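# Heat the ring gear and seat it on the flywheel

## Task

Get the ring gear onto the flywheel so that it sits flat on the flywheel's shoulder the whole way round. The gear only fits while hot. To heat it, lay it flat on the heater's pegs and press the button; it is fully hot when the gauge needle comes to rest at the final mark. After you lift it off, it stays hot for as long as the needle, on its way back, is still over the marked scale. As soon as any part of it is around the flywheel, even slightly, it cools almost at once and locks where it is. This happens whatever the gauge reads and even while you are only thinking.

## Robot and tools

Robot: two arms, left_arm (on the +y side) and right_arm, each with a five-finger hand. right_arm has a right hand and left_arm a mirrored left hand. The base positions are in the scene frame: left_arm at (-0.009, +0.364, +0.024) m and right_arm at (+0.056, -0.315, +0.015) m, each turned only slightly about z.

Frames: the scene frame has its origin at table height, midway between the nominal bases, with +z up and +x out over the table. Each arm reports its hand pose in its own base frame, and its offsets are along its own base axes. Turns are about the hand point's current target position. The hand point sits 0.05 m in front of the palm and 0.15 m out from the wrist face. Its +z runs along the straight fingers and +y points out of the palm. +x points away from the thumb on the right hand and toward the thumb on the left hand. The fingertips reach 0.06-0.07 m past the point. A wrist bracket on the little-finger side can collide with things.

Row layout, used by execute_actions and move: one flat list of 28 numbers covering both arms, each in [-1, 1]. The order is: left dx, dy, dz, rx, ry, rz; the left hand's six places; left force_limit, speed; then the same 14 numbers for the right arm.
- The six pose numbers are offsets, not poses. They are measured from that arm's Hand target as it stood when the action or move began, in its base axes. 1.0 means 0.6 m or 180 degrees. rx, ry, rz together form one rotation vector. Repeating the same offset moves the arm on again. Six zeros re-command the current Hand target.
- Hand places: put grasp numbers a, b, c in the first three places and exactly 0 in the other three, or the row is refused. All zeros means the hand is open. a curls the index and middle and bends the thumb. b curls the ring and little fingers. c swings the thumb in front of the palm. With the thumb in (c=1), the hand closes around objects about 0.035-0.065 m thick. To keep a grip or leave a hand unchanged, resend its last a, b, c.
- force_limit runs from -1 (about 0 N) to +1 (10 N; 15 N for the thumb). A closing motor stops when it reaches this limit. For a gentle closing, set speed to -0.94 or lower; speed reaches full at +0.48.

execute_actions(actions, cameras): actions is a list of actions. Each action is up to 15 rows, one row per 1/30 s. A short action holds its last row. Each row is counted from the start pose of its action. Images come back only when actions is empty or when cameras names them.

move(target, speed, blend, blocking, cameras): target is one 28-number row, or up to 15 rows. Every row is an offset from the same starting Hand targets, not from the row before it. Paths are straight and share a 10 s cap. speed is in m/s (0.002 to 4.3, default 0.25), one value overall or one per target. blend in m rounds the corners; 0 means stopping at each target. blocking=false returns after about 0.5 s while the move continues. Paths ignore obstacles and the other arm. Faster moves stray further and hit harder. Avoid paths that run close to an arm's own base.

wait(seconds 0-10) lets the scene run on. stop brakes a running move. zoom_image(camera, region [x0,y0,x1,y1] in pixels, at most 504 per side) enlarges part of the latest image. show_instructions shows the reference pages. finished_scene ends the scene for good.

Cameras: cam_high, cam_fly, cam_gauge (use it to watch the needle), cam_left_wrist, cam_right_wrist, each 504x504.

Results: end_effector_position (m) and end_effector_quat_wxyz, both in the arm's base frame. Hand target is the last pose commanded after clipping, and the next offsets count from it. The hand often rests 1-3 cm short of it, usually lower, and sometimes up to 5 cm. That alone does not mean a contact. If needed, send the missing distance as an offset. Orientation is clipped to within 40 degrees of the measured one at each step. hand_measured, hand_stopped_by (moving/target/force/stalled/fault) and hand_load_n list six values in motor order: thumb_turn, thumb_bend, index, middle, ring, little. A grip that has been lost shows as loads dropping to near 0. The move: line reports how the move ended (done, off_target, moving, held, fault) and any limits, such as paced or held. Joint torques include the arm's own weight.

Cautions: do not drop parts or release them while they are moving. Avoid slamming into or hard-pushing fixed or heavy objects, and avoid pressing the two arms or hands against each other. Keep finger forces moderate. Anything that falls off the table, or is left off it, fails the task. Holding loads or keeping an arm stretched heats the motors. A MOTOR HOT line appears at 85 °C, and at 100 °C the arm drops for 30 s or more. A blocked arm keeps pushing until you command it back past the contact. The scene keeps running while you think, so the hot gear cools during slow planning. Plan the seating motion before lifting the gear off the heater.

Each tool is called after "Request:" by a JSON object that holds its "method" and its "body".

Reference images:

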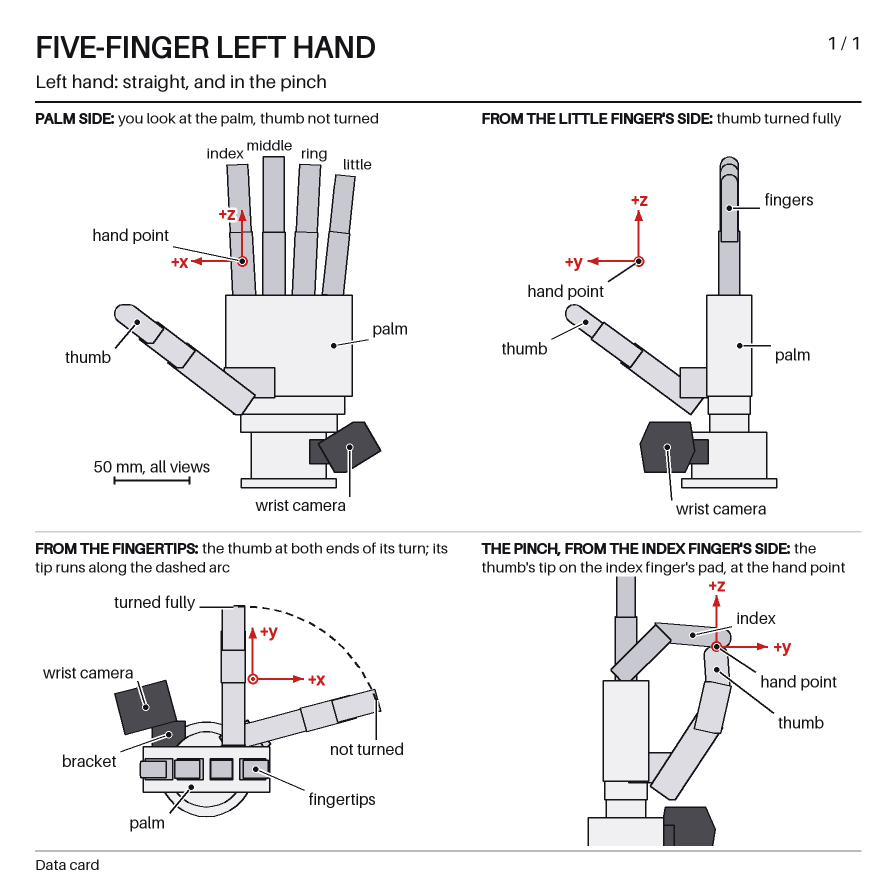

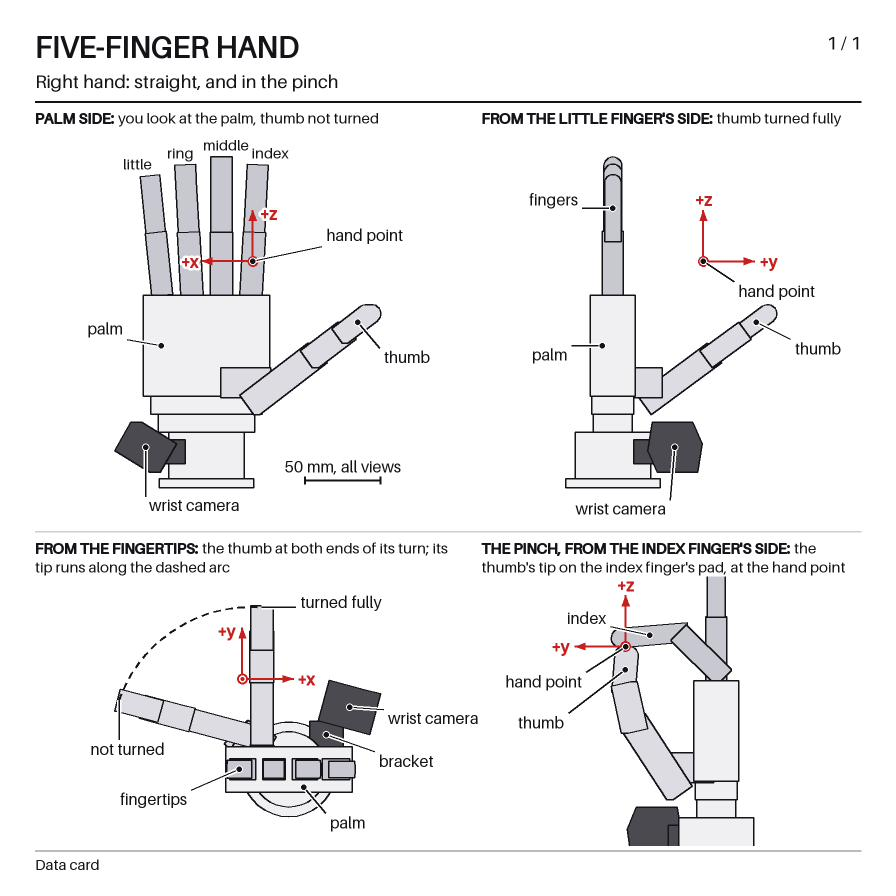

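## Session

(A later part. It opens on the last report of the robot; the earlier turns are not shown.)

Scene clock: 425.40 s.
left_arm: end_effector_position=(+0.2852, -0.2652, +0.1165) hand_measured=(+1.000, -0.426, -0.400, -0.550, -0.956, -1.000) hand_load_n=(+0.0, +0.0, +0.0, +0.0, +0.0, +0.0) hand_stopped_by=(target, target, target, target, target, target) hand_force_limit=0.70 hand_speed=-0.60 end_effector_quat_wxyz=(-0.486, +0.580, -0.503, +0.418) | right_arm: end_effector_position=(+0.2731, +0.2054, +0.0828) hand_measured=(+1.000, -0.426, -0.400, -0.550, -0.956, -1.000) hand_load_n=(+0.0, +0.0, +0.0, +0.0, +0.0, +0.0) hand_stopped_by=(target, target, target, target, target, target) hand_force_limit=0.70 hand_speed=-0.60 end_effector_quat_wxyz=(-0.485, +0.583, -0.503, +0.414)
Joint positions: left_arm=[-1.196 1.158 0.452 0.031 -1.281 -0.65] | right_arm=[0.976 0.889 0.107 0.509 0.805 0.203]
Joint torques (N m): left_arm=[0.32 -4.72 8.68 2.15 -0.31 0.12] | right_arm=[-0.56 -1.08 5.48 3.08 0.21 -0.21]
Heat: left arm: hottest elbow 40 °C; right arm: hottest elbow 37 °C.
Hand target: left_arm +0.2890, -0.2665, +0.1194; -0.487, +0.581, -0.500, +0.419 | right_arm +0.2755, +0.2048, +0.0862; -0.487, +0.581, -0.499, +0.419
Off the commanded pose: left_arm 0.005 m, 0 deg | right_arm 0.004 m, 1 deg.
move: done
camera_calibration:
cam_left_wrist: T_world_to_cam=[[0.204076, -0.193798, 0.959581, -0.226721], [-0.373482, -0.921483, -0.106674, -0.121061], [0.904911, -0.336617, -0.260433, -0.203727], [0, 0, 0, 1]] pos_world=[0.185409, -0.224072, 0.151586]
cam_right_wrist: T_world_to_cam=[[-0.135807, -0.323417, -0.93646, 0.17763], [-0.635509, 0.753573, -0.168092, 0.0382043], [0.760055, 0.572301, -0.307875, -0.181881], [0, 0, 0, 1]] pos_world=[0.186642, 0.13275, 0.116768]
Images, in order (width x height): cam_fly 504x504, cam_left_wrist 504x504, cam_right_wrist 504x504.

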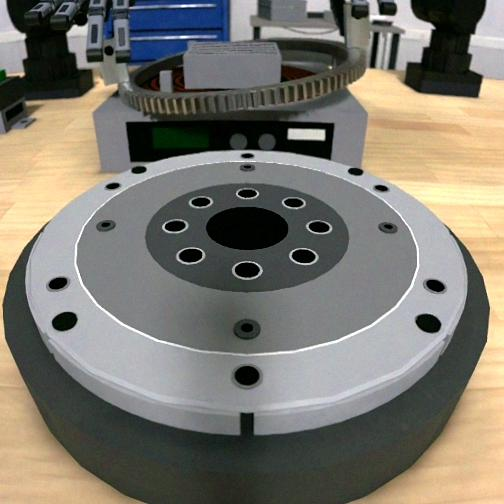

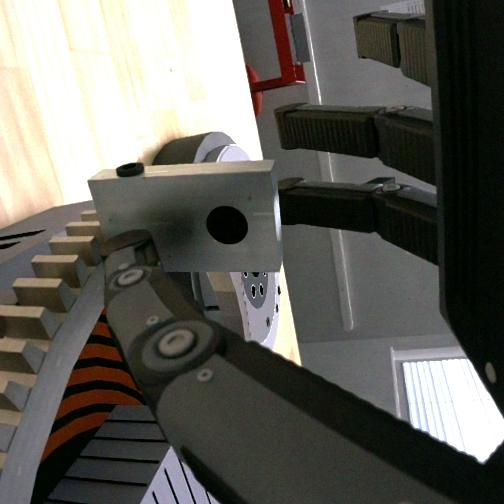

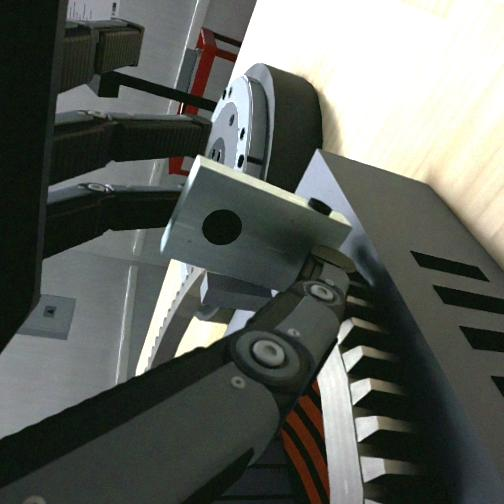

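Request:
{"method": "move", "body": {"target": [[0, 0, 0.075, 0, 0, 0, 0.3, 0, 1, 0, 0, 0, 0.7, -0.6, 0, 0, 0, 0, 0, 0, 0.3, 0, 1, 0, 0, 0, 0.7, -0.6],[0, -0.045, 0.075, 0, 0, 0, 0.3, 0, 1, 0, 0, 0, 0.7, -0.6, 0, 0, 0, 0, 0, 0, 0.3, 0, 1, 0, 0, 0, 0.7, -0.6],[0, 0.0045, 0.075, 0, 0, 0, 0.3, 0, 1, 0, 0, 0, 0.7, -0.6, 0, 0, 0, 0, 0, 0, 0.3, 0, 1, 0, 0, 0, 0.7, -0.6],[0, 0.0045, 0, 0, 0, 0, 0.3, 0, 1, 0, 0, 0, 0.7, -0.6, 0, 0, 0, 0, 0, 0, 0.3, 0, 1, 0, 0, 0, 0.7, -0.6]], "speed": 0.1, "cameras": ["cam_fly"]}}

Request:
{"method": "zoom_image", "body": {"camera": "cam_fly", "region": [300, 0, 400, 100]}}

Scene clock: 437.90 s.
left_arm: end_effector_position=(+0.2828, -0.2643, +0.1146) hand_measured=(+1.000, -0.426, -0.400, -0.550, -0.956, -1.000) hand_load_n=(+0.0, +0.0, +0.0, +0.0, +0.0, +0.0) hand_stopped_by=(target, target, target, target, target, target) hand_force_limit=0.70 hand_speed=-0.60 end_effector_quat_wxyz=(-0.485, +0.577, -0.507, +0.418) | right_arm: end_effector_position=(+0.2731, +0.2054, +0.0828) hand_measured=(+1.000, -0.426, -0.400, -0.550, -0.956, -1.000) hand_load_n=(+0.0, +0.0, +0.0, +0.0, +0.0, +0.0) hand_stopped_by=(target, target, target, target, target, target) hand_force_limit=0.70 hand_speed=-0.60 end_effector_quat_wxyz=(-0.485, +0.583, -0.503, +0.414)
Joint positions: left_arm=[-1.2 1.153 0.443 0.039 -1.278 -0.642] | right_arm=[0.976 0.889 0.107 0.509 0.805 0.203]
Joint torques (N m): left_arm=[0.56 -4.84 8.8 2.15 -0.31 0.13] | right_arm=[-1.08 -0.62 5.44 3.1 0.18 -0.22]
Heat: left arm: hottest elbow 40 °C; right arm: hottest elbow 36 °C.
Hand target: left_arm +0.2890, -0.2638, +0.1194; -0.487, +0.581, -0.500, +0.419 | right_arm +0.2755, +0.2048, +0.0862; -0.487, +0.581, -0.499, +0.419
Off the commanded pose: left_arm 0.008 m, 1 deg | right_arm 0.004 m, 1 deg.
move: done
Images, in order (width x height): cam_fly 504x504.

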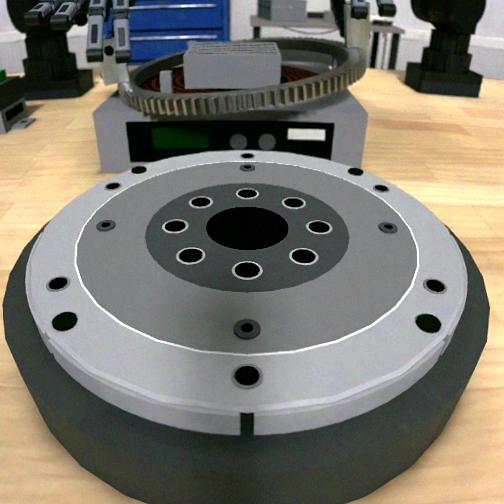

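Scaled by 5.040 from the camera's 504x504 image, which has a finer 720x720 frame.

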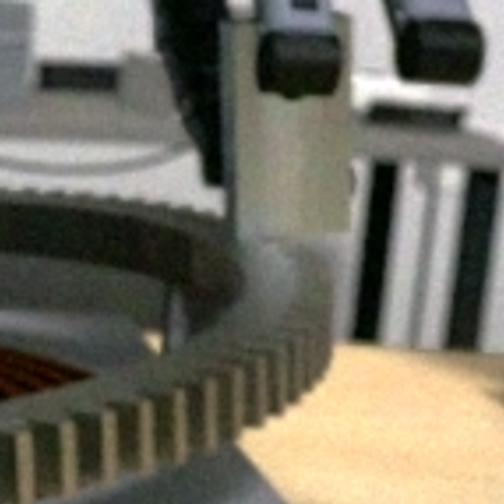

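Request:
{"method": "move", "body": {"target": [0, 0.0, 0, 0, 0, 0, 0.95, 0, 1, 0, 0, 0, 0.75, -0.88, 0, 0, 0, 0, 0, 0, 0.95, 0, 1, 0, 0, 0, 0.75, -0.88], "speed": 0.1, "cameras": ["cam_left_wrist", "cam_right_wrist", "cam_fly"]}}

Request:
{"method": "zoom_image", "body": {"camera": "cam_fly", "region": [300, 0, 400, 100]}}

Request:
{"method": "zoom_image", "body": {"camera": "cam_fly", "region": [60, 0, 160, 100]}}

Scene clock: 441.33 s.
left_arm: end_effector_position=(+0.2839, -0.2636, +0.1144) hand_measured=(+1.000, -0.120, +0.152, +0.138, -0.858, -1.000) hand_load_n=(+0.0, +13.5, +12.0, +11.0, +0.0, +0.0) hand_stopped_by=(target, force, force, force, target, target) hand_force_limit=0.75 hand_speed=-0.88 end_effector_quat_wxyz=(-0.485, +0.578, -0.506, +0.418) | right_arm: end_effector_position=(+0.2714, +0.2051, +0.0804) hand_measured=(+1.000, -0.130, +0.154, +0.138, -0.858, -1.000) hand_load_n=(+0.5, +14.0, +11.5, +11.0, +0.0, +0.0) hand_stopped_by=(target, force, force, force, target, target) hand_force_limit=0.75 hand_speed=-0.88 end_effector_quat_wxyz=(-0.484, +0.586, -0.502, +0.413)
Joint positions: left_arm=[-1.196 1.153 0.443 0.04 -1.275 -0.641] | right_arm=[0.979 0.891 0.102 0.511 0.803 0.203]
Joint torques (N m): left_arm=[0.44 -4.95 8.75 2.02 -0.43 0.13] | right_arm=[-0.73 -1.2 5.64 3.02 0.28 -0.23]
Heat: left arm: hottest elbow 40 °C; right arm: hottest elbow 36 °C.
Hand target: left_arm +0.2890, -0.2638, +0.1194; -0.487, +0.581, -0.500, +0.419 | right_arm +0.2755, +0.2048, +0.0862; -0.487, +0.581, -0.499, +0.419
Off the commanded pose: left_arm 0.007 m, 1 deg | right_arm 0.007 m, 1 deg.
move: done
camera_calibration:
cam_left_wrist: T_world_to_cam=[[0.205866, -0.198344, 0.958269, -0.225735], [-0.379723, -0.918706, -0.10858, -0.117587], [0.901904, -0.341523, -0.264446, -0.202557], [0, 0, 0, 1]] pos_world=[0.184507, -0.221979, 0.149981]
cam_right_wrist: T_world_to_cam=[[-0.137096, -0.327431, -0.934876, 0.176008], [-0.639394, 0.750089, -0.168946, 0.0387039], [0.756558, 0.574592, -0.312191, -0.180376], [0, 0, 0, 1]] pos_world=[0.185342, 0.132241, 0.114773]
Images, in order (width x height): cam_fly 504x504, cam_left_wrist 504x504, cam_right_wrist 504x504.

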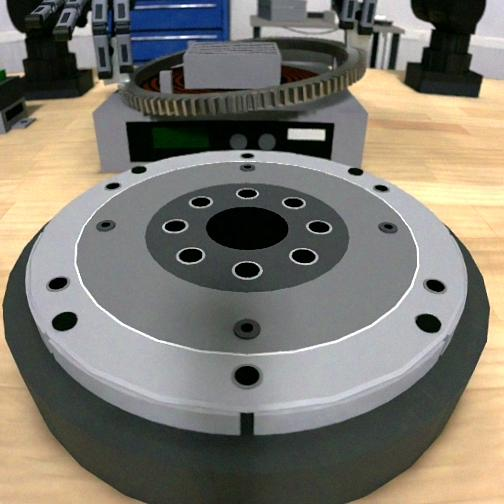

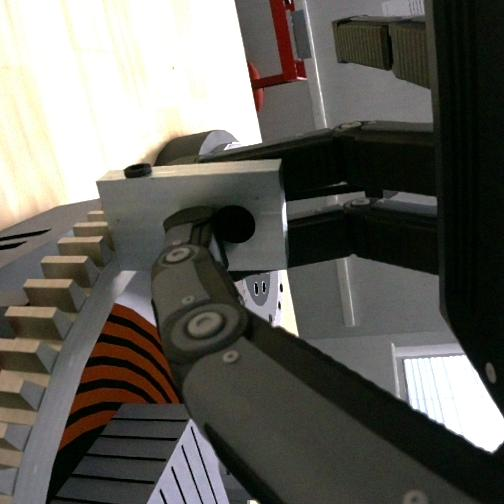

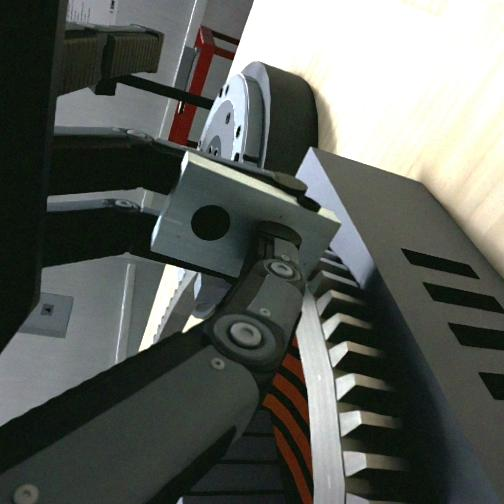

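Scaled by 5.040 from the camera's 504x504 image, which has a finer 720x720 frame.

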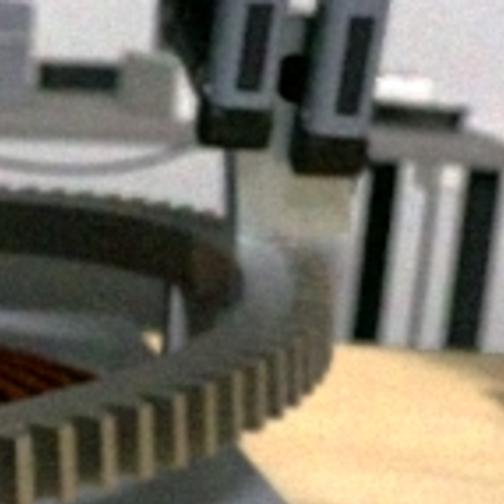

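Scaled by 5.040 from the camera's 504x504 image, which has a finer 720x720 frame.

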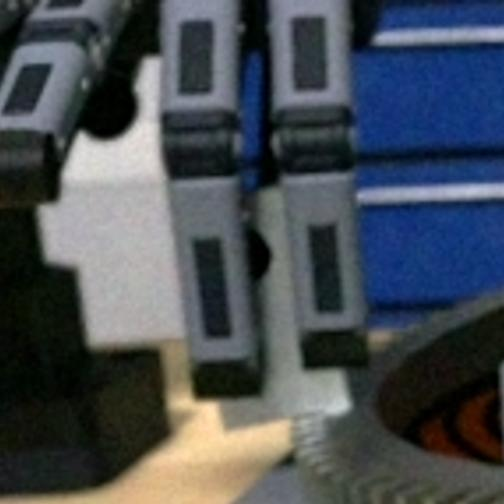

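Request:
{"method": "move", "body": {"target": [0.0152, -0.0377, 0.141, -0.0244, -0.0116, 0, 0.95, 0, 1, 0, 0, 0, 0.75, -0.88, 0.0048, 0.036, 0.1887, 0.025, -0.0086, 0, 0.95, 0, 1, 0, 0, 0, 0.75, -0.88], "speed": 0.06, "cameras": ["cam_high", "cam_left_wrist", "cam_right_wrist", "cam_fly"]}}

Scene clock: 451.80 s.
left_arm: end_effector_position=(+0.2827, -0.2698, +0.1515) hand_measured=(+1.000, -0.120, +0.152, +0.138, -0.858, -1.000) hand_load_n=(+0.5, +11.0, +13.0, +9.0, +0.0, +0.0) hand_stopped_by=(target, force, force, force, target, target) hand_force_limit=0.75 hand_speed=-0.88 end_effector_quat_wxyz=(-0.479, +0.576, -0.514, +0.418) | right_arm: end_effector_position=(+0.2619, +0.1980, +0.1241) hand_measured=(+1.000, -0.130, +0.152, +0.138, -0.858, -1.000) hand_load_n=(+2.5, +13.0, +14.5, +7.5, +0.0, +0.0) hand_stopped_by=(target, force, force, force, target, target) hand_force_limit=0.75 hand_speed=-0.88 end_effector_quat_wxyz=(-0.454, +0.609, -0.499, +0.417)
Joint positions: left_arm=[-1.2 1.066 0.513 -0.122 -1.259 -0.639] | right_arm=[1.003 0.618 0.219 0.037 0.828 0.216]
Joint torques (N m): left_arm=[0.21 -7 16.28 1.58 -1.24 0.18] | right_arm=[-0.09 -3.31 14.35 2.82 0.73 0.15]
Heat: left arm: hottest elbow 39 °C; right arm: hottest elbow 36 °C.
Hand target: left_arm +0.2981, -0.2864, +0.2040; -0.474, +0.591, -0.474, +0.448 | right_arm +0.2784, +0.2264, +0.1994; -0.517, +0.555, -0.509, +0.407
Off the commanded pose: left_arm 0.057 m, 6 deg | right_arm 0.082 m, 10 deg.
move: off_target (left_arm, right_arm)
camera_calibration:
cam_left_wrist: T_world_to_cam=[[0.212718, -0.203996, 0.955582, -0.265261], [-0.396346, -0.91191, -0.106444, -0.113522], [0.893119, -0.356098, -0.274832, -0.193671], [0, 0, 0, 1]] pos_world=[0.184403, -0.2266, 0.188168]
cam_right_wrist: T_world_to_cam=[[-0.175804, -0.3852, -0.905933, 0.231227], [-0.645808, 0.739689, -0.189189, 0.0515281], [0.742984, 0.551798, -0.378805, -0.139121], [0, 0, 0, 1]] pos_world=[0.177293, 0.127721, 0.166525]
Images, in order (width x height): cam_high 504x504, cam_fly 504x504, cam_left_wrist 504x504, cam_right_wrist 504x504.

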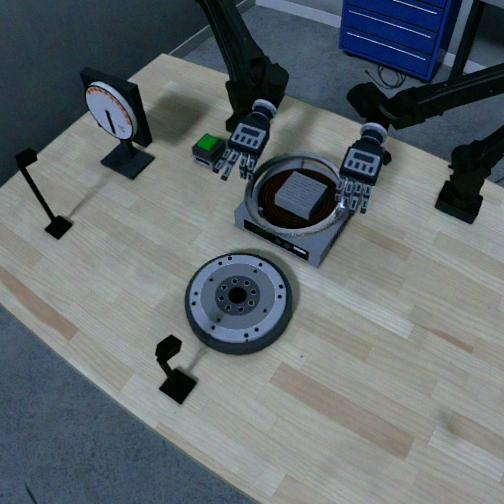

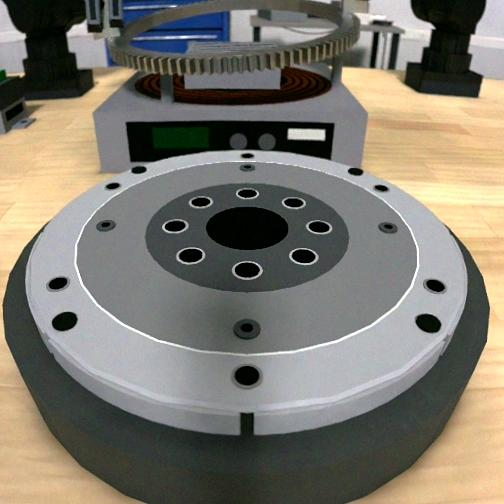

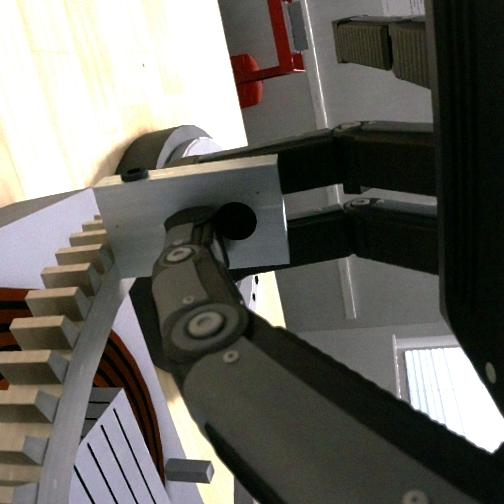

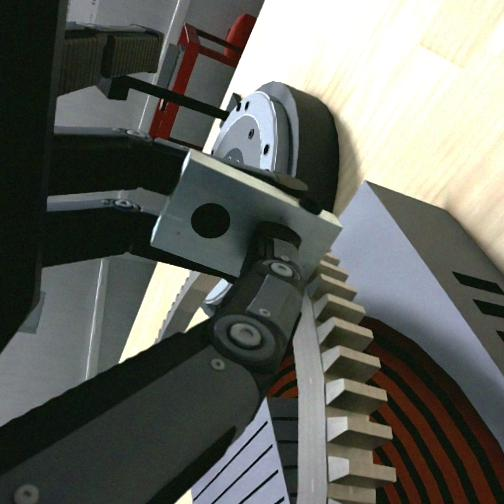

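Request:
{"method": "zoom_image", "body": {"camera": "cam_fly", "region": [80, 0, 400, 160]}}

Scaled by 1.575 from the camera's 504x504 image, which has a finer 720x720 frame.

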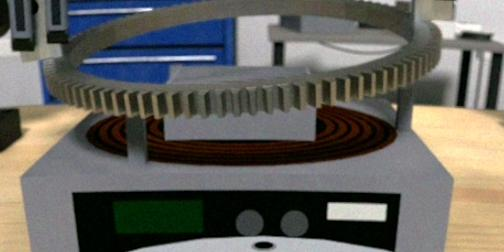

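Request:
{"method": "move", "body": {"target": [-0.0335, -0.0027, 0, 0, -0.017, -0.0477, 0.95, 0, 1, 0, 0, 0, 0.75, -0.88, -0.1023, -0.0073, 0.0093, 0, -0.029, -0.0477, 0.95, 0, 1, 0, 0, 0, 0.75, -0.88], "speed": 0.06, "cameras": ["cam_high", "cam_left_wrist", "cam_right_wrist", "cam_fly"]}}

Request:
{"method": "zoom_image", "body": {"camera": "cam_fly", "region": [80, 0, 400, 160]}}

Request:
{"method": "zoom_image", "body": {"camera": "cam_high", "region": [220, 120, 380, 270]}}

Scene clock: 457.70 s.
left_arm: end_effector_position=(+0.2759, -0.2733, +0.1692) hand_measured=(+1.000, -0.120, +0.152, +0.136, -0.858, -1.000) hand_load_n=(-3.0, +10.5, +7.0, +17.0, +0.0, -0.5) hand_stopped_by=(target, force, force, force, target, target) hand_force_limit=0.75 hand_speed=-0.88 end_effector_quat_wxyz=(-0.468, +0.531, -0.534, +0.462) | right_arm: end_effector_position=(+0.2169, +0.1915, +0.1541) hand_measured=(+1.000, -0.130, +0.152, +0.138, -0.858, -1.000) hand_load_n=(+3.5, +9.0, +21.0, +4.5, +0.0, +0.0) hand_stopped_by=(target, force, force, force, target, target) hand_force_limit=0.75 hand_speed=-0.88 end_effector_quat_wxyz=(-0.456, +0.539, -0.490, +0.511)
Joint positions: left_arm=[-1.21 0.975 0.426 0.175 -1.189 -0.34] | right_arm=[1.416 0.604 0.219 -0.017 1.412 0.292]
Joint torques (N m): left_arm=[-1.67 -5.71 12.42 3.34 -0.32 0.09] | right_arm=[0.97 -0.56 12.56 2.28 0.63 0.46]
Heat: left arm: hottest elbow 40 °C; right arm: hottest elbow 38 °C.
Hand target: left_arm +0.2780, -0.2880, +0.2040; -0.451, +0.542, -0.505, +0.498 | right_arm +0.2170, +0.2220, +0.2050; -0.507, +0.497, -0.525, +0.470
Off the commanded pose: left_arm 0.038 m, 6 deg | right_arm 0.059 m, 10 deg.
move: off_target (left_arm, right_arm)
camera_calibration:
cam_left_wrist: T_world_to_cam=[[0.133005, -0.226033, 0.964997, -0.267063], [-0.49626, -0.857993, -0.132569, -0.0708145], [0.857925, -0.461257, -0.226288, -0.211204], [0, 0, 0, 1]] pos_world=[0.181576, -0.218543, 0.200534]
cam_right_wrist: T_world_to_cam=[[-0.0650566, -0.400838, -0.913836, 0.228227], [-0.487253, 0.811943, -0.321456, 0.00520768], [0.870834, 0.424356, -0.248132, -0.114269], [0, 0, 0, 1]] pos_world=[0.116895, 0.135745, 0.181882]
Images, in order (width x height): cam_high 504x504, cam_fly 504x504, cam_left_wrist 504x504, cam_right_wrist 504x504.

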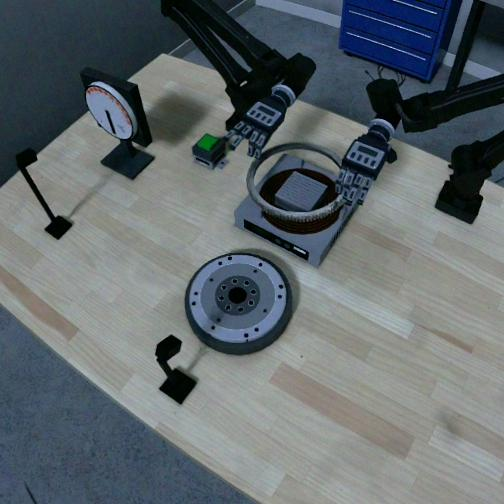

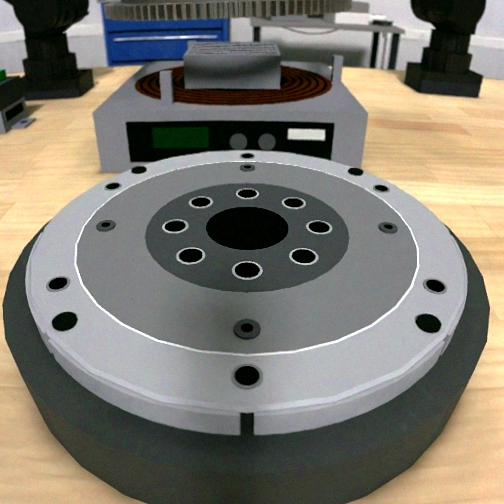

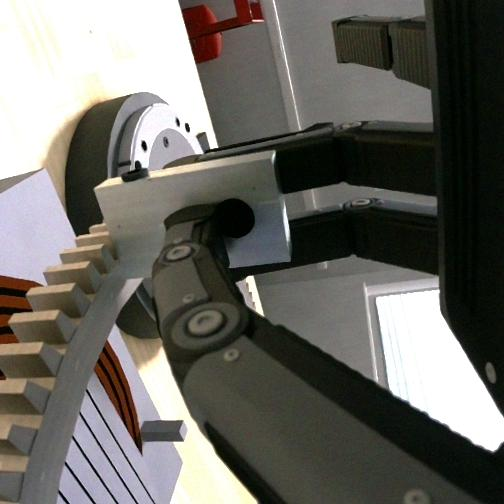

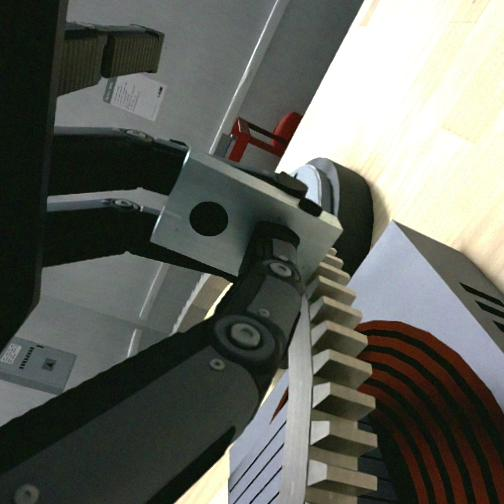

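Scaled by 1.575 from the camera's 504x504 image, which has a finer 720x720 frame.

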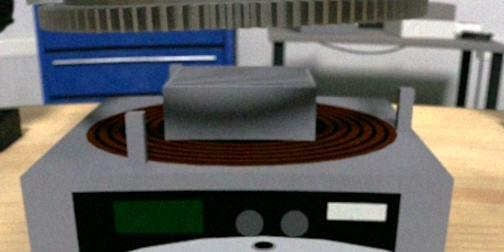

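Scaled by 3.150 from the camera's 504x504 image, which has a finer 720x720 frame.

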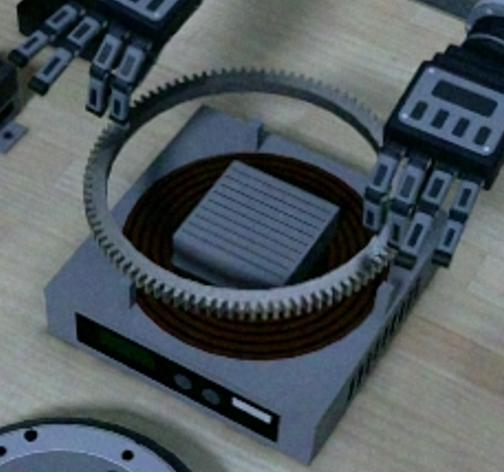

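Request:
{"method": "move", "body": {"target": [-0.02, 0.03, -0.0583, 0, 0, 0, 0.95, 0, 1, 0, 0, 0, 0.75, -0.88, -0.016, 0.0067, -0.0367, 0.015, 0.015, 0, 0.95, 0, 1, 0, 0, 0, 0.75, -0.88], "speed": 0.06, "cameras": ["cam_high", "cam_left_wrist", "cam_right_wrist", "cam_fly"]}}

Request:
{"method": "zoom_image", "body": {"camera": "cam_fly", "region": [80, 0, 400, 160]}}

Request:
{"method": "zoom_image", "body": {"camera": "cam_high", "region": [220, 120, 380, 270]}}

Scene clock: 463.27 s.
left_arm: end_effector_position=(+0.2599, -0.2640, +0.1409) hand_measured=(+1.000, -0.120, +0.152, +0.136, -0.858, -1.000) hand_load_n=(+0.5, +12.0, +10.5, +11.0, +0.0, +0.0) hand_stopped_by=(target, force, force, force, target, target) hand_force_limit=0.75 hand_speed=-0.88 end_effector_quat_wxyz=(-0.457, +0.525, -0.541, +0.473) | right_arm: end_effector_position=(+0.2033, +0.1987, +0.1320) hand_measured=(+1.000, -0.130, +0.152, +0.138, -0.858, -1.000) hand_load_n=(+1.5, +9.5, +21.0, +5.0, +0.0, +0.0) hand_stopped_by=(target, force, force, force, target, target) hand_force_limit=0.75 hand_speed=-0.88 end_effector_quat_wxyz=(-0.467, +0.540, -0.517, +0.472)
Joint positions: left_arm=[-1.243 0.971 0.332 0.267 -1.187 -0.348] | right_arm=[1.465 0.651 0.256 -0.374 1.401 0.736]
Joint torques (N m): left_arm=[-0.79 -4.84 11.03 3.14 -1.11 -0.04] | right_arm=[0.67 -1.08 12.97 1.7 1.48 0.25]
Heat: left arm: hottest elbow 40 °C; right arm: hottest elbow 39 °C.
Hand target: left_arm +0.2660, -0.2700, +0.1691; -0.451, +0.542, -0.505, +0.498 | right_arm +0.2074, +0.2260, +0.1830; -0.506, +0.495, -0.548, +0.445
Off the commanded pose: left_arm 0.029 m, 6 deg | right_arm 0.058 m, 8 deg.
move: off_target (left_arm, right_arm)
camera_calibration:
cam_left_wrist: T_world_to_cam=[[0.124961, -0.220175, 0.967423, -0.23226], [-0.525266, -0.841891, -0.123757, -0.0639586], [0.841713, -0.492689, -0.220854, -0.204387], [0, 0, 0, 1]] pos_world=[0.167463, -0.205683, 0.171639]
cam_right_wrist: T_world_to_cam=[[-0.110381, -0.3308, -0.937223, 0.208394], [-0.517464, 0.824223, -0.229972, -0.0227157], [0.848556, 0.459595, -0.262156, -0.111563], [0, 0, 0, 1]] pos_world=[0.105915, 0.138933, 0.160841]
Images, in order (width x height): cam_high 504x504, cam_fly 504x504, cam_left_wrist 504x504, cam_right_wrist 504x504.

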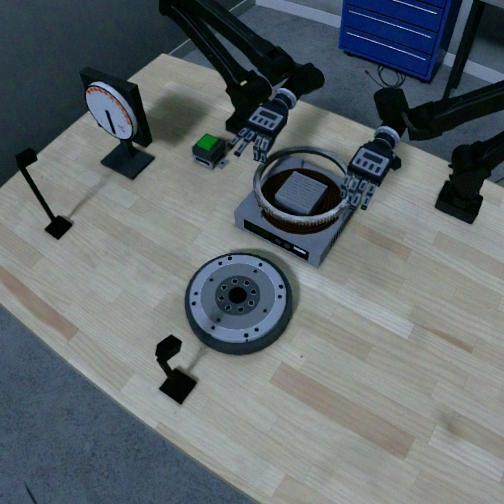

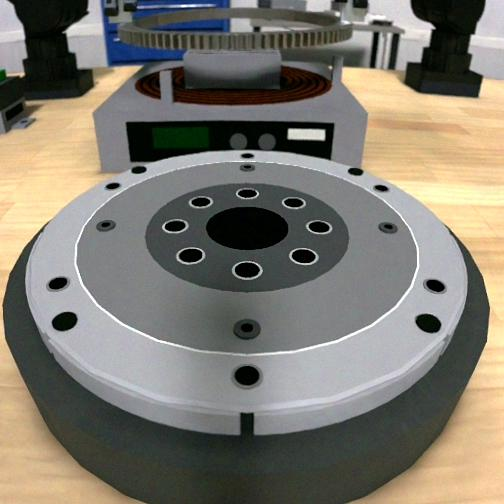

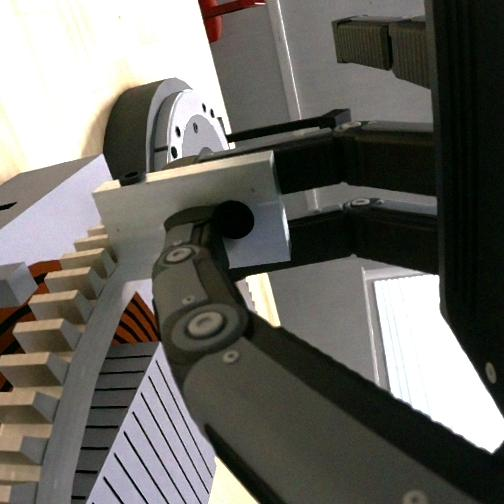

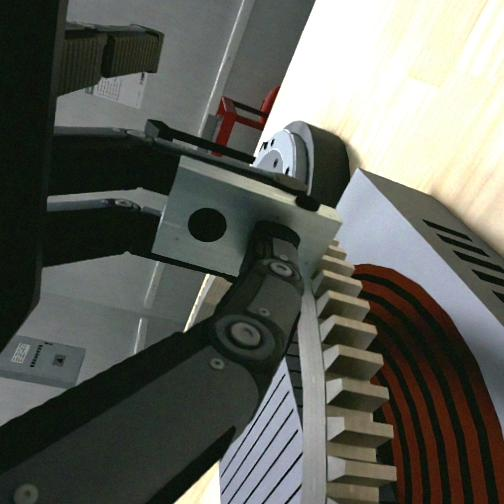

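Scaled by 1.575 from the camera's 504x504 image, which has a finer 720x720 frame.

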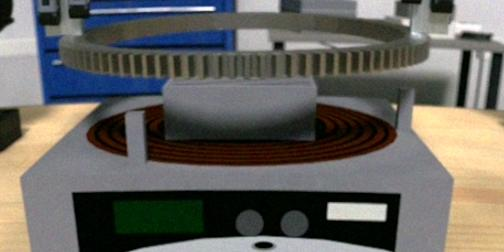

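Scaled by 3.150 from the camera's 504x504 image, which has a finer 720x720 frame.

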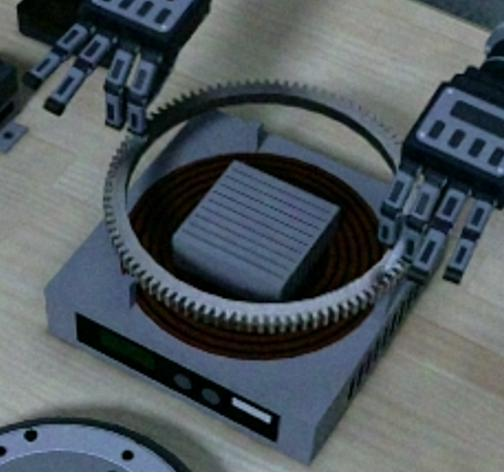

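Request:
{"method": "move", "body": {"target": [0.0117, 0.0075, -0.0333, 0, 0, 0, 0.95, 0, 1, 0, 0, 0, 0.75, -0.88, 0.0117, -0.0017, -0.015, 0, 0, 0, 0.95, 0, 1, 0, 0, 0, 0.75, -0.88], "speed": 0.05, "cameras": ["cam_high", "cam_fly"]}}

Request:
{"method": "zoom_image", "body": {"camera": "cam_fly", "region": [80, 0, 400, 160]}}

Request:
{"method": "zoom_image", "body": {"camera": "cam_high", "region": [220, 120, 380, 270]}}

Scene clock: 466.30 s.
left_arm: end_effector_position=(+0.2629, -0.2592, +0.1262) hand_measured=(+1.000, -0.120, +0.152, +0.136, -0.858, -1.000) hand_load_n=(+0.5, +13.0, +10.5, +10.0, +0.0, +0.0) hand_stopped_by=(target, force, force, force, target, target) hand_force_limit=0.75 hand_speed=-0.88 end_effector_quat_wxyz=(-0.453, +0.530, -0.531, +0.481) | right_arm: end_effector_position=(+0.2095, +0.2043, +0.1371) hand_measured=(+1.000, -0.130, +0.152, +0.138, -0.858, -1.000) hand_load_n=(+0.0, +12.0, +17.5, +6.0, +0.0, +0.0) hand_stopped_by=(target, force, force, force, target, target) hand_force_limit=0.75 hand_speed=-0.88 end_effector_quat_wxyz=(-0.471, +0.533, -0.523, +0.470)
Joint positions: left_arm=[-1.226 1.014 0.288 0.389 -1.177 -0.341] | right_arm=[1.436 0.664 0.256 -0.269 1.386 0.661]
Joint torques (N m): left_arm=[0.62 -3.9 10.8 3.26 -0.34 0.13] | right_arm=[-0.73 -1.32 10.06 3.32 1 -0.01]
Heat: left arm: hottest elbow 40 °C; right arm: hottest elbow 39 °C.
Hand target: left_arm +0.2730, -0.2655, +0.1491; -0.451, +0.542, -0.505, +0.498 | right_arm +0.2144, +0.2250, +0.1740; -0.506, +0.495, -0.548, +0.445
Off the commanded pose: left_arm 0.026 m, 4 deg | right_arm 0.043 m, 7 deg.
move: off_target (left_arm, right_arm)
Images, in order (width x height): cam_high 504x504, cam_fly 504x504.

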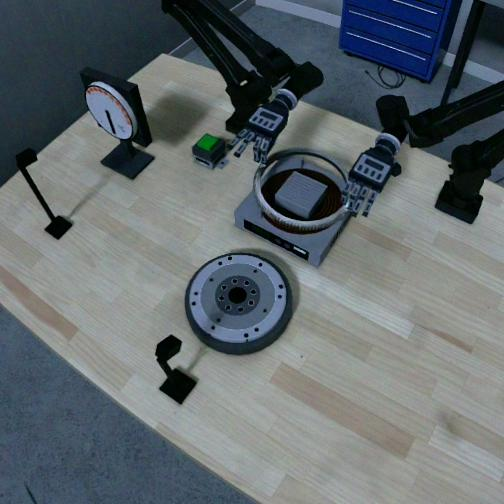

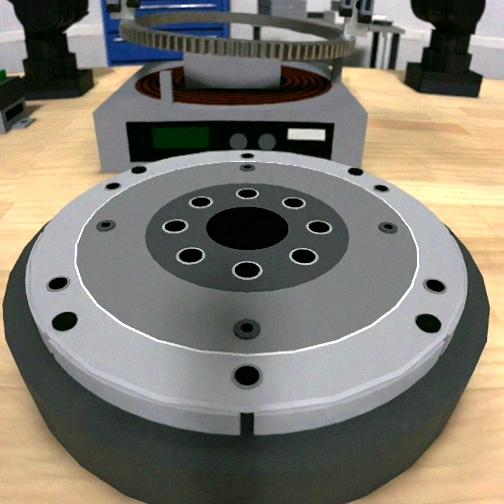

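Scaled by 1.575 from the camera's 504x504 image, which has a finer 720x720 frame.

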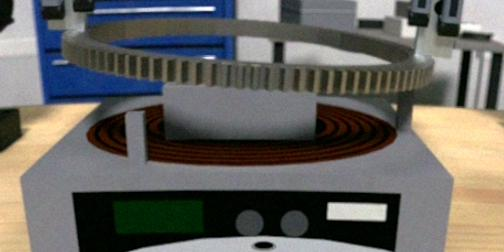

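Scaled by 3.150 from the camera's 504x504 image, which has a finer 720x720 frame.

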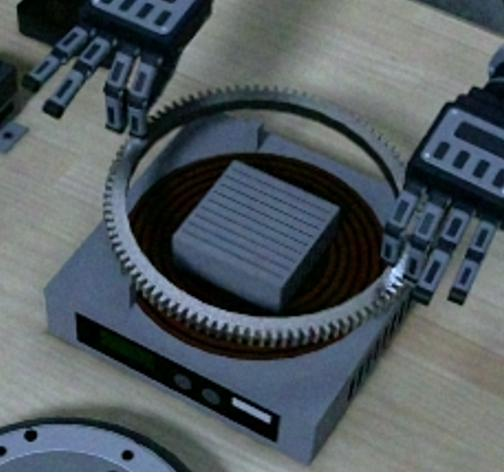

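Request:
{"method": "move", "body": {"target": [-0.0083, 0.0033, -0.0518, 0.0178, 0.0089, -0.0073, 0.95, 0, 1, 0, 0, 0, 0.75, -0.88, -0.0085, -0.037, -0.0967, -0.039, 0.007, 0.003, 0.95, 0, 1, 0, 0, 0, 0.75, -0.88], "speed": 0.04, "cameras": ["all"]}}

Request:
{"method": "zoom_image", "body": {"camera": "cam_fly", "region": [80, 0, 400, 160]}}

Request:
{"method": "zoom_image", "body": {"camera": "cam_high", "region": [220, 120, 380, 270]}}

Scene clock: 471.53 s.
left_arm: end_effector_position=(+0.2623, -0.2626, +0.1128) hand_measured=(+1.000, -0.120, +0.152, +0.136, -0.858, -1.000) hand_load_n=(+0.5, +13.0, +11.0, +10.0, +0.0, +0.0) hand_stopped_by=(target, force, force, force, target, target) hand_force_limit=0.75 hand_speed=-0.88 end_effector_quat_wxyz=(-0.453, +0.523, -0.543, +0.477) | right_arm: end_effector_position=(+0.2079, +0.1994, +0.1092) hand_measured=(+1.000, -0.132, +0.152, +0.138, -0.858, -1.000) hand_load_n=(+3.0, +20.0, +15.5, +3.5, +0.0, +0.0) hand_stopped_by=(target, force, force, force, target, target) hand_force_limit=0.75 hand_speed=-0.88 end_effector_quat_wxyz=(-0.464, +0.541, -0.519, +0.471)
Joint positions: left_arm=[-1.226 1.066 0.277 0.442 -1.16 -0.326] | right_arm=[1.436 0.716 0.201 -0.19 1.377 0.668]
Joint torques (N m): left_arm=[0.26 -2.78 8.54 2.62 -0.19 0.03] | right_arm=[-0.73 -0.26 6.82 2.62 0.94 -0.13]
Heat: left arm: hottest elbow 40 °C; right arm: hottest elbow 38 °C.
Hand target: left_arm +0.2680, -0.2636, +0.1180; -0.453, +0.530, -0.531, +0.481 | right_arm +0.2093, +0.2028, +0.1160; -0.471, +0.533, -0.523, +0.470
Off the commanded pose: left_arm 0.008 m, 2 deg | right_arm 0.008 m, 1 deg.
move: done
camera_calibration:
cam_left_wrist: T_world_to_cam=[[0.122543, -0.216679, 0.968521, -0.203618], [-0.535276, -0.836203, -0.11935, -0.0613553], [0.835741, -0.503801, -0.218454, -0.213522], [0, 0, 0, 1]] pos_world=[0.170559, -0.202998, 0.143241]
cam_right_wrist: T_world_to_cam=[[-0.118523, -0.331485, -0.935986, 0.189448], [-0.516962, 0.8254, -0.226858, -0.02692], [0.847763, 0.456982, -0.269194, -0.120186], [0, 0, 0, 1]] pos_world=[0.110426, 0.139942, 0.13886]

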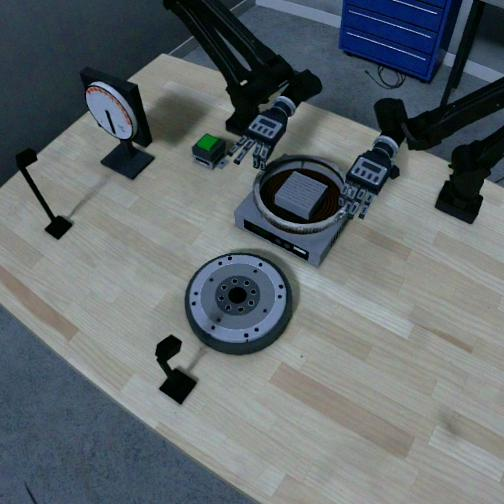

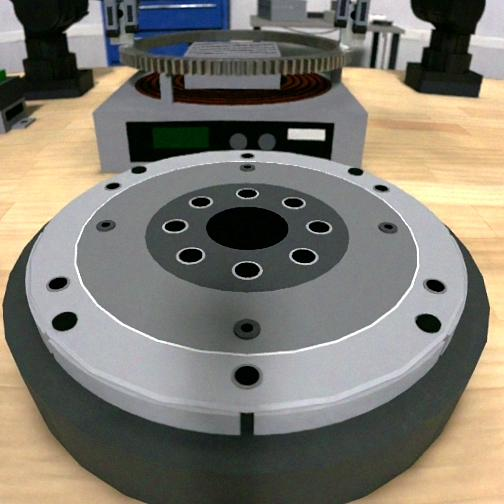

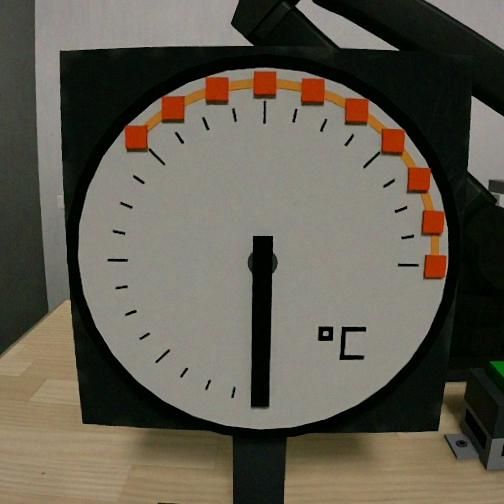

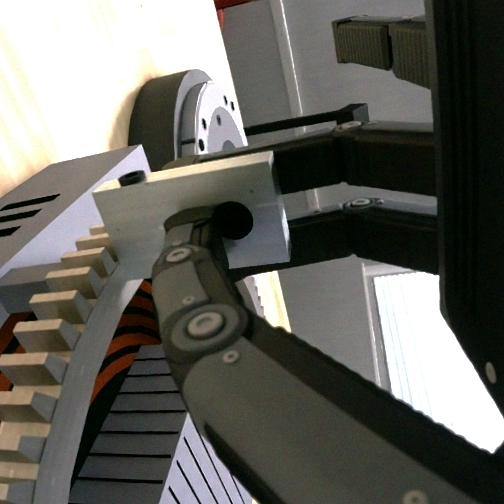

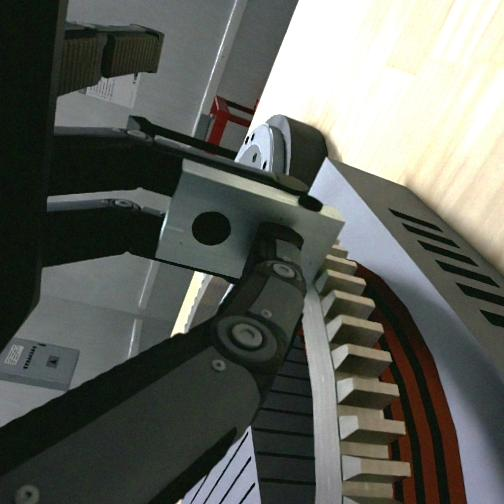

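Scaled by 1.575 from the camera's 504x504 image, which has a finer 720x720 frame.

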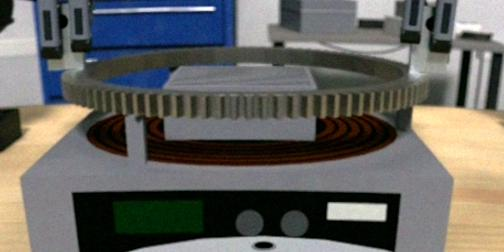

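Scaled by 3.150 from the camera's 504x504 image, which has a finer 720x720 frame.

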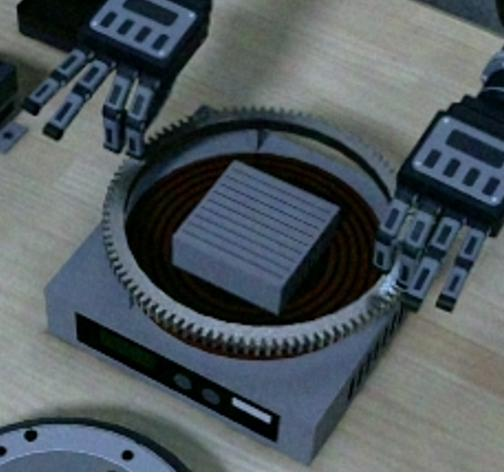

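Request:
{"method": "execute_actions", "body": {"actions": []}}

Scene clock: 472.07 s.
left_arm: end_effector_position=(+0.2623, -0.2626, +0.1128) hand_measured=(+1.000, -0.120, +0.152, +0.136, -0.858, -1.000) hand_load_n=(+0.5, +13.0, +11.0, +10.0, +0.0, +0.0) hand_stopped_by=(target, force, force, force, target, target) hand_force_limit=0.75 hand_speed=-0.88 end_effector_quat_wxyz=(-0.453, +0.523, -0.543, +0.477) | right_arm: end_effector_position=(+0.2079, +0.1994, +0.1092) hand_measured=(+1.000, -0.132, +0.152, +0.138, -0.858, -1.000) hand_load_n=(+3.0, +19.5, +15.5, +4.0, +0.0, +0.0) hand_stopped_by=(target, force, force, force, target, target) hand_force_limit=0.75 hand_speed=-0.88 end_effector_quat_wxyz=(-0.464, +0.541, -0.519, +0.471)
Joint positions: left_arm=[-1.226 1.066 0.277 0.442 -1.16 -0.326] | right_arm=[1.436 0.716 0.201 -0.19 1.377 0.668]
Joint velocities: within noise
Joint torques (N m): left_arm=[0.32 -2.9 8.55 2.63 -0.21 0.04] | right_arm=[-0.56 -0.67 6.43 2.37 0.92 -0.11]
Motor temperatures (°C): left_arm=[30 32 40 28 32 27] | right_arm=[27 26 38 29 30 30]
Heat: left arm: hottest elbow 40 °C; right arm: hottest elbow 38 °C.
Hand target: left_arm +0.2680, -0.2636, +0.1180; -0.453, +0.530, -0.531, +0.481 | right_arm +0.2093, +0.2028, +0.1160; -0.471, +0.533, -0.523, +0.470
Off the commanded pose: left_arm 0.008 m, 2 deg | right_arm 0.008 m, 1 deg.
camera_calibration:
cam_left_wrist: T_world_to_cam=[[0.122543, -0.216679, 0.968521, -0.203618], [-0.535276, -0.836203, -0.11935, -0.0613553], [0.835741, -0.503801, -0.218454, -0.213522], [0, 0, 0, 1]] pos_world=[0.170559, -0.202998, 0.143241]
cam_right_wrist: T_world_to_cam=[[-0.118523, -0.331485, -0.935986, 0.189448], [-0.516962, 0.8254, -0.226858, -0.02692], [0.847763, 0.456982, -0.269194, -0.120186], [0, 0, 0, 1]] pos_world=[0.110426, 0.139942, 0.13886]

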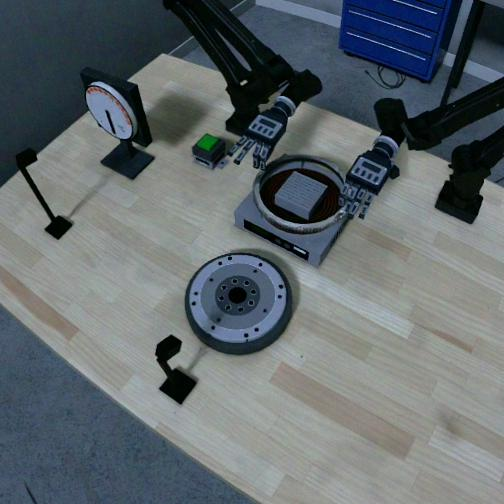

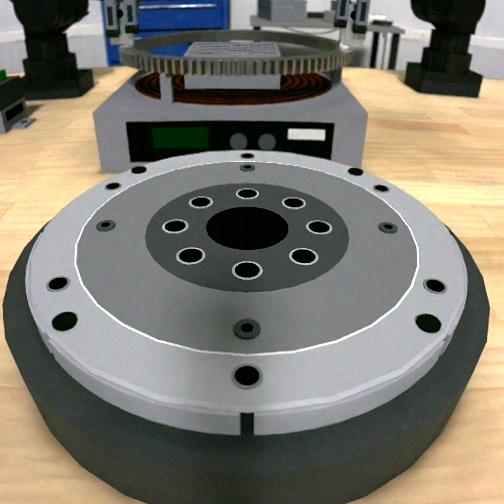

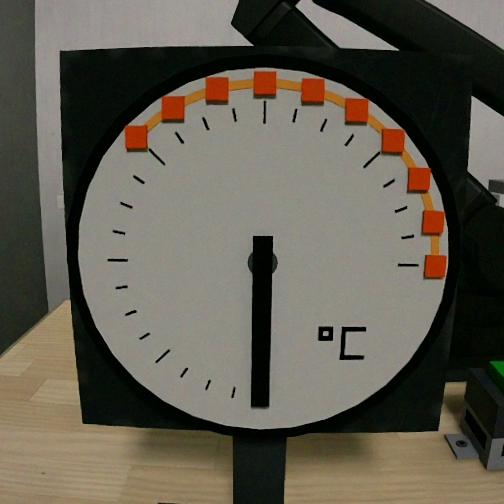

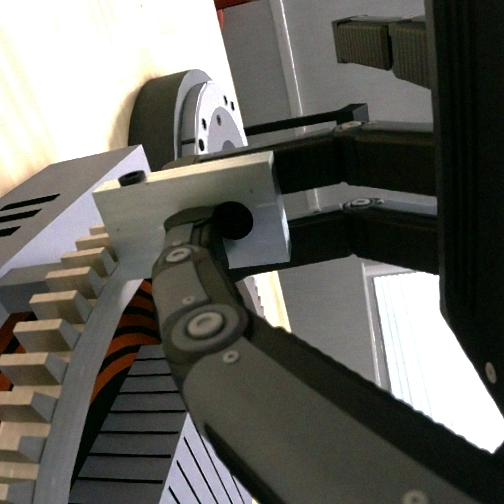

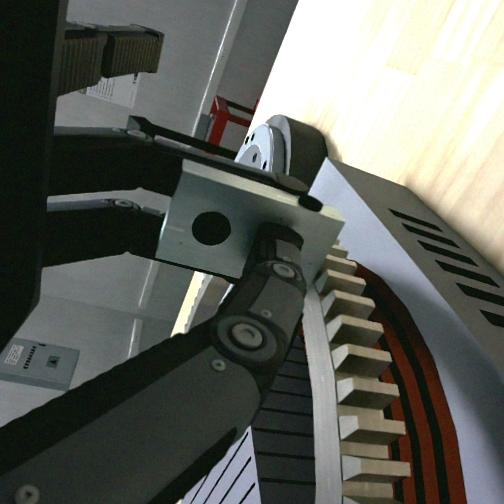

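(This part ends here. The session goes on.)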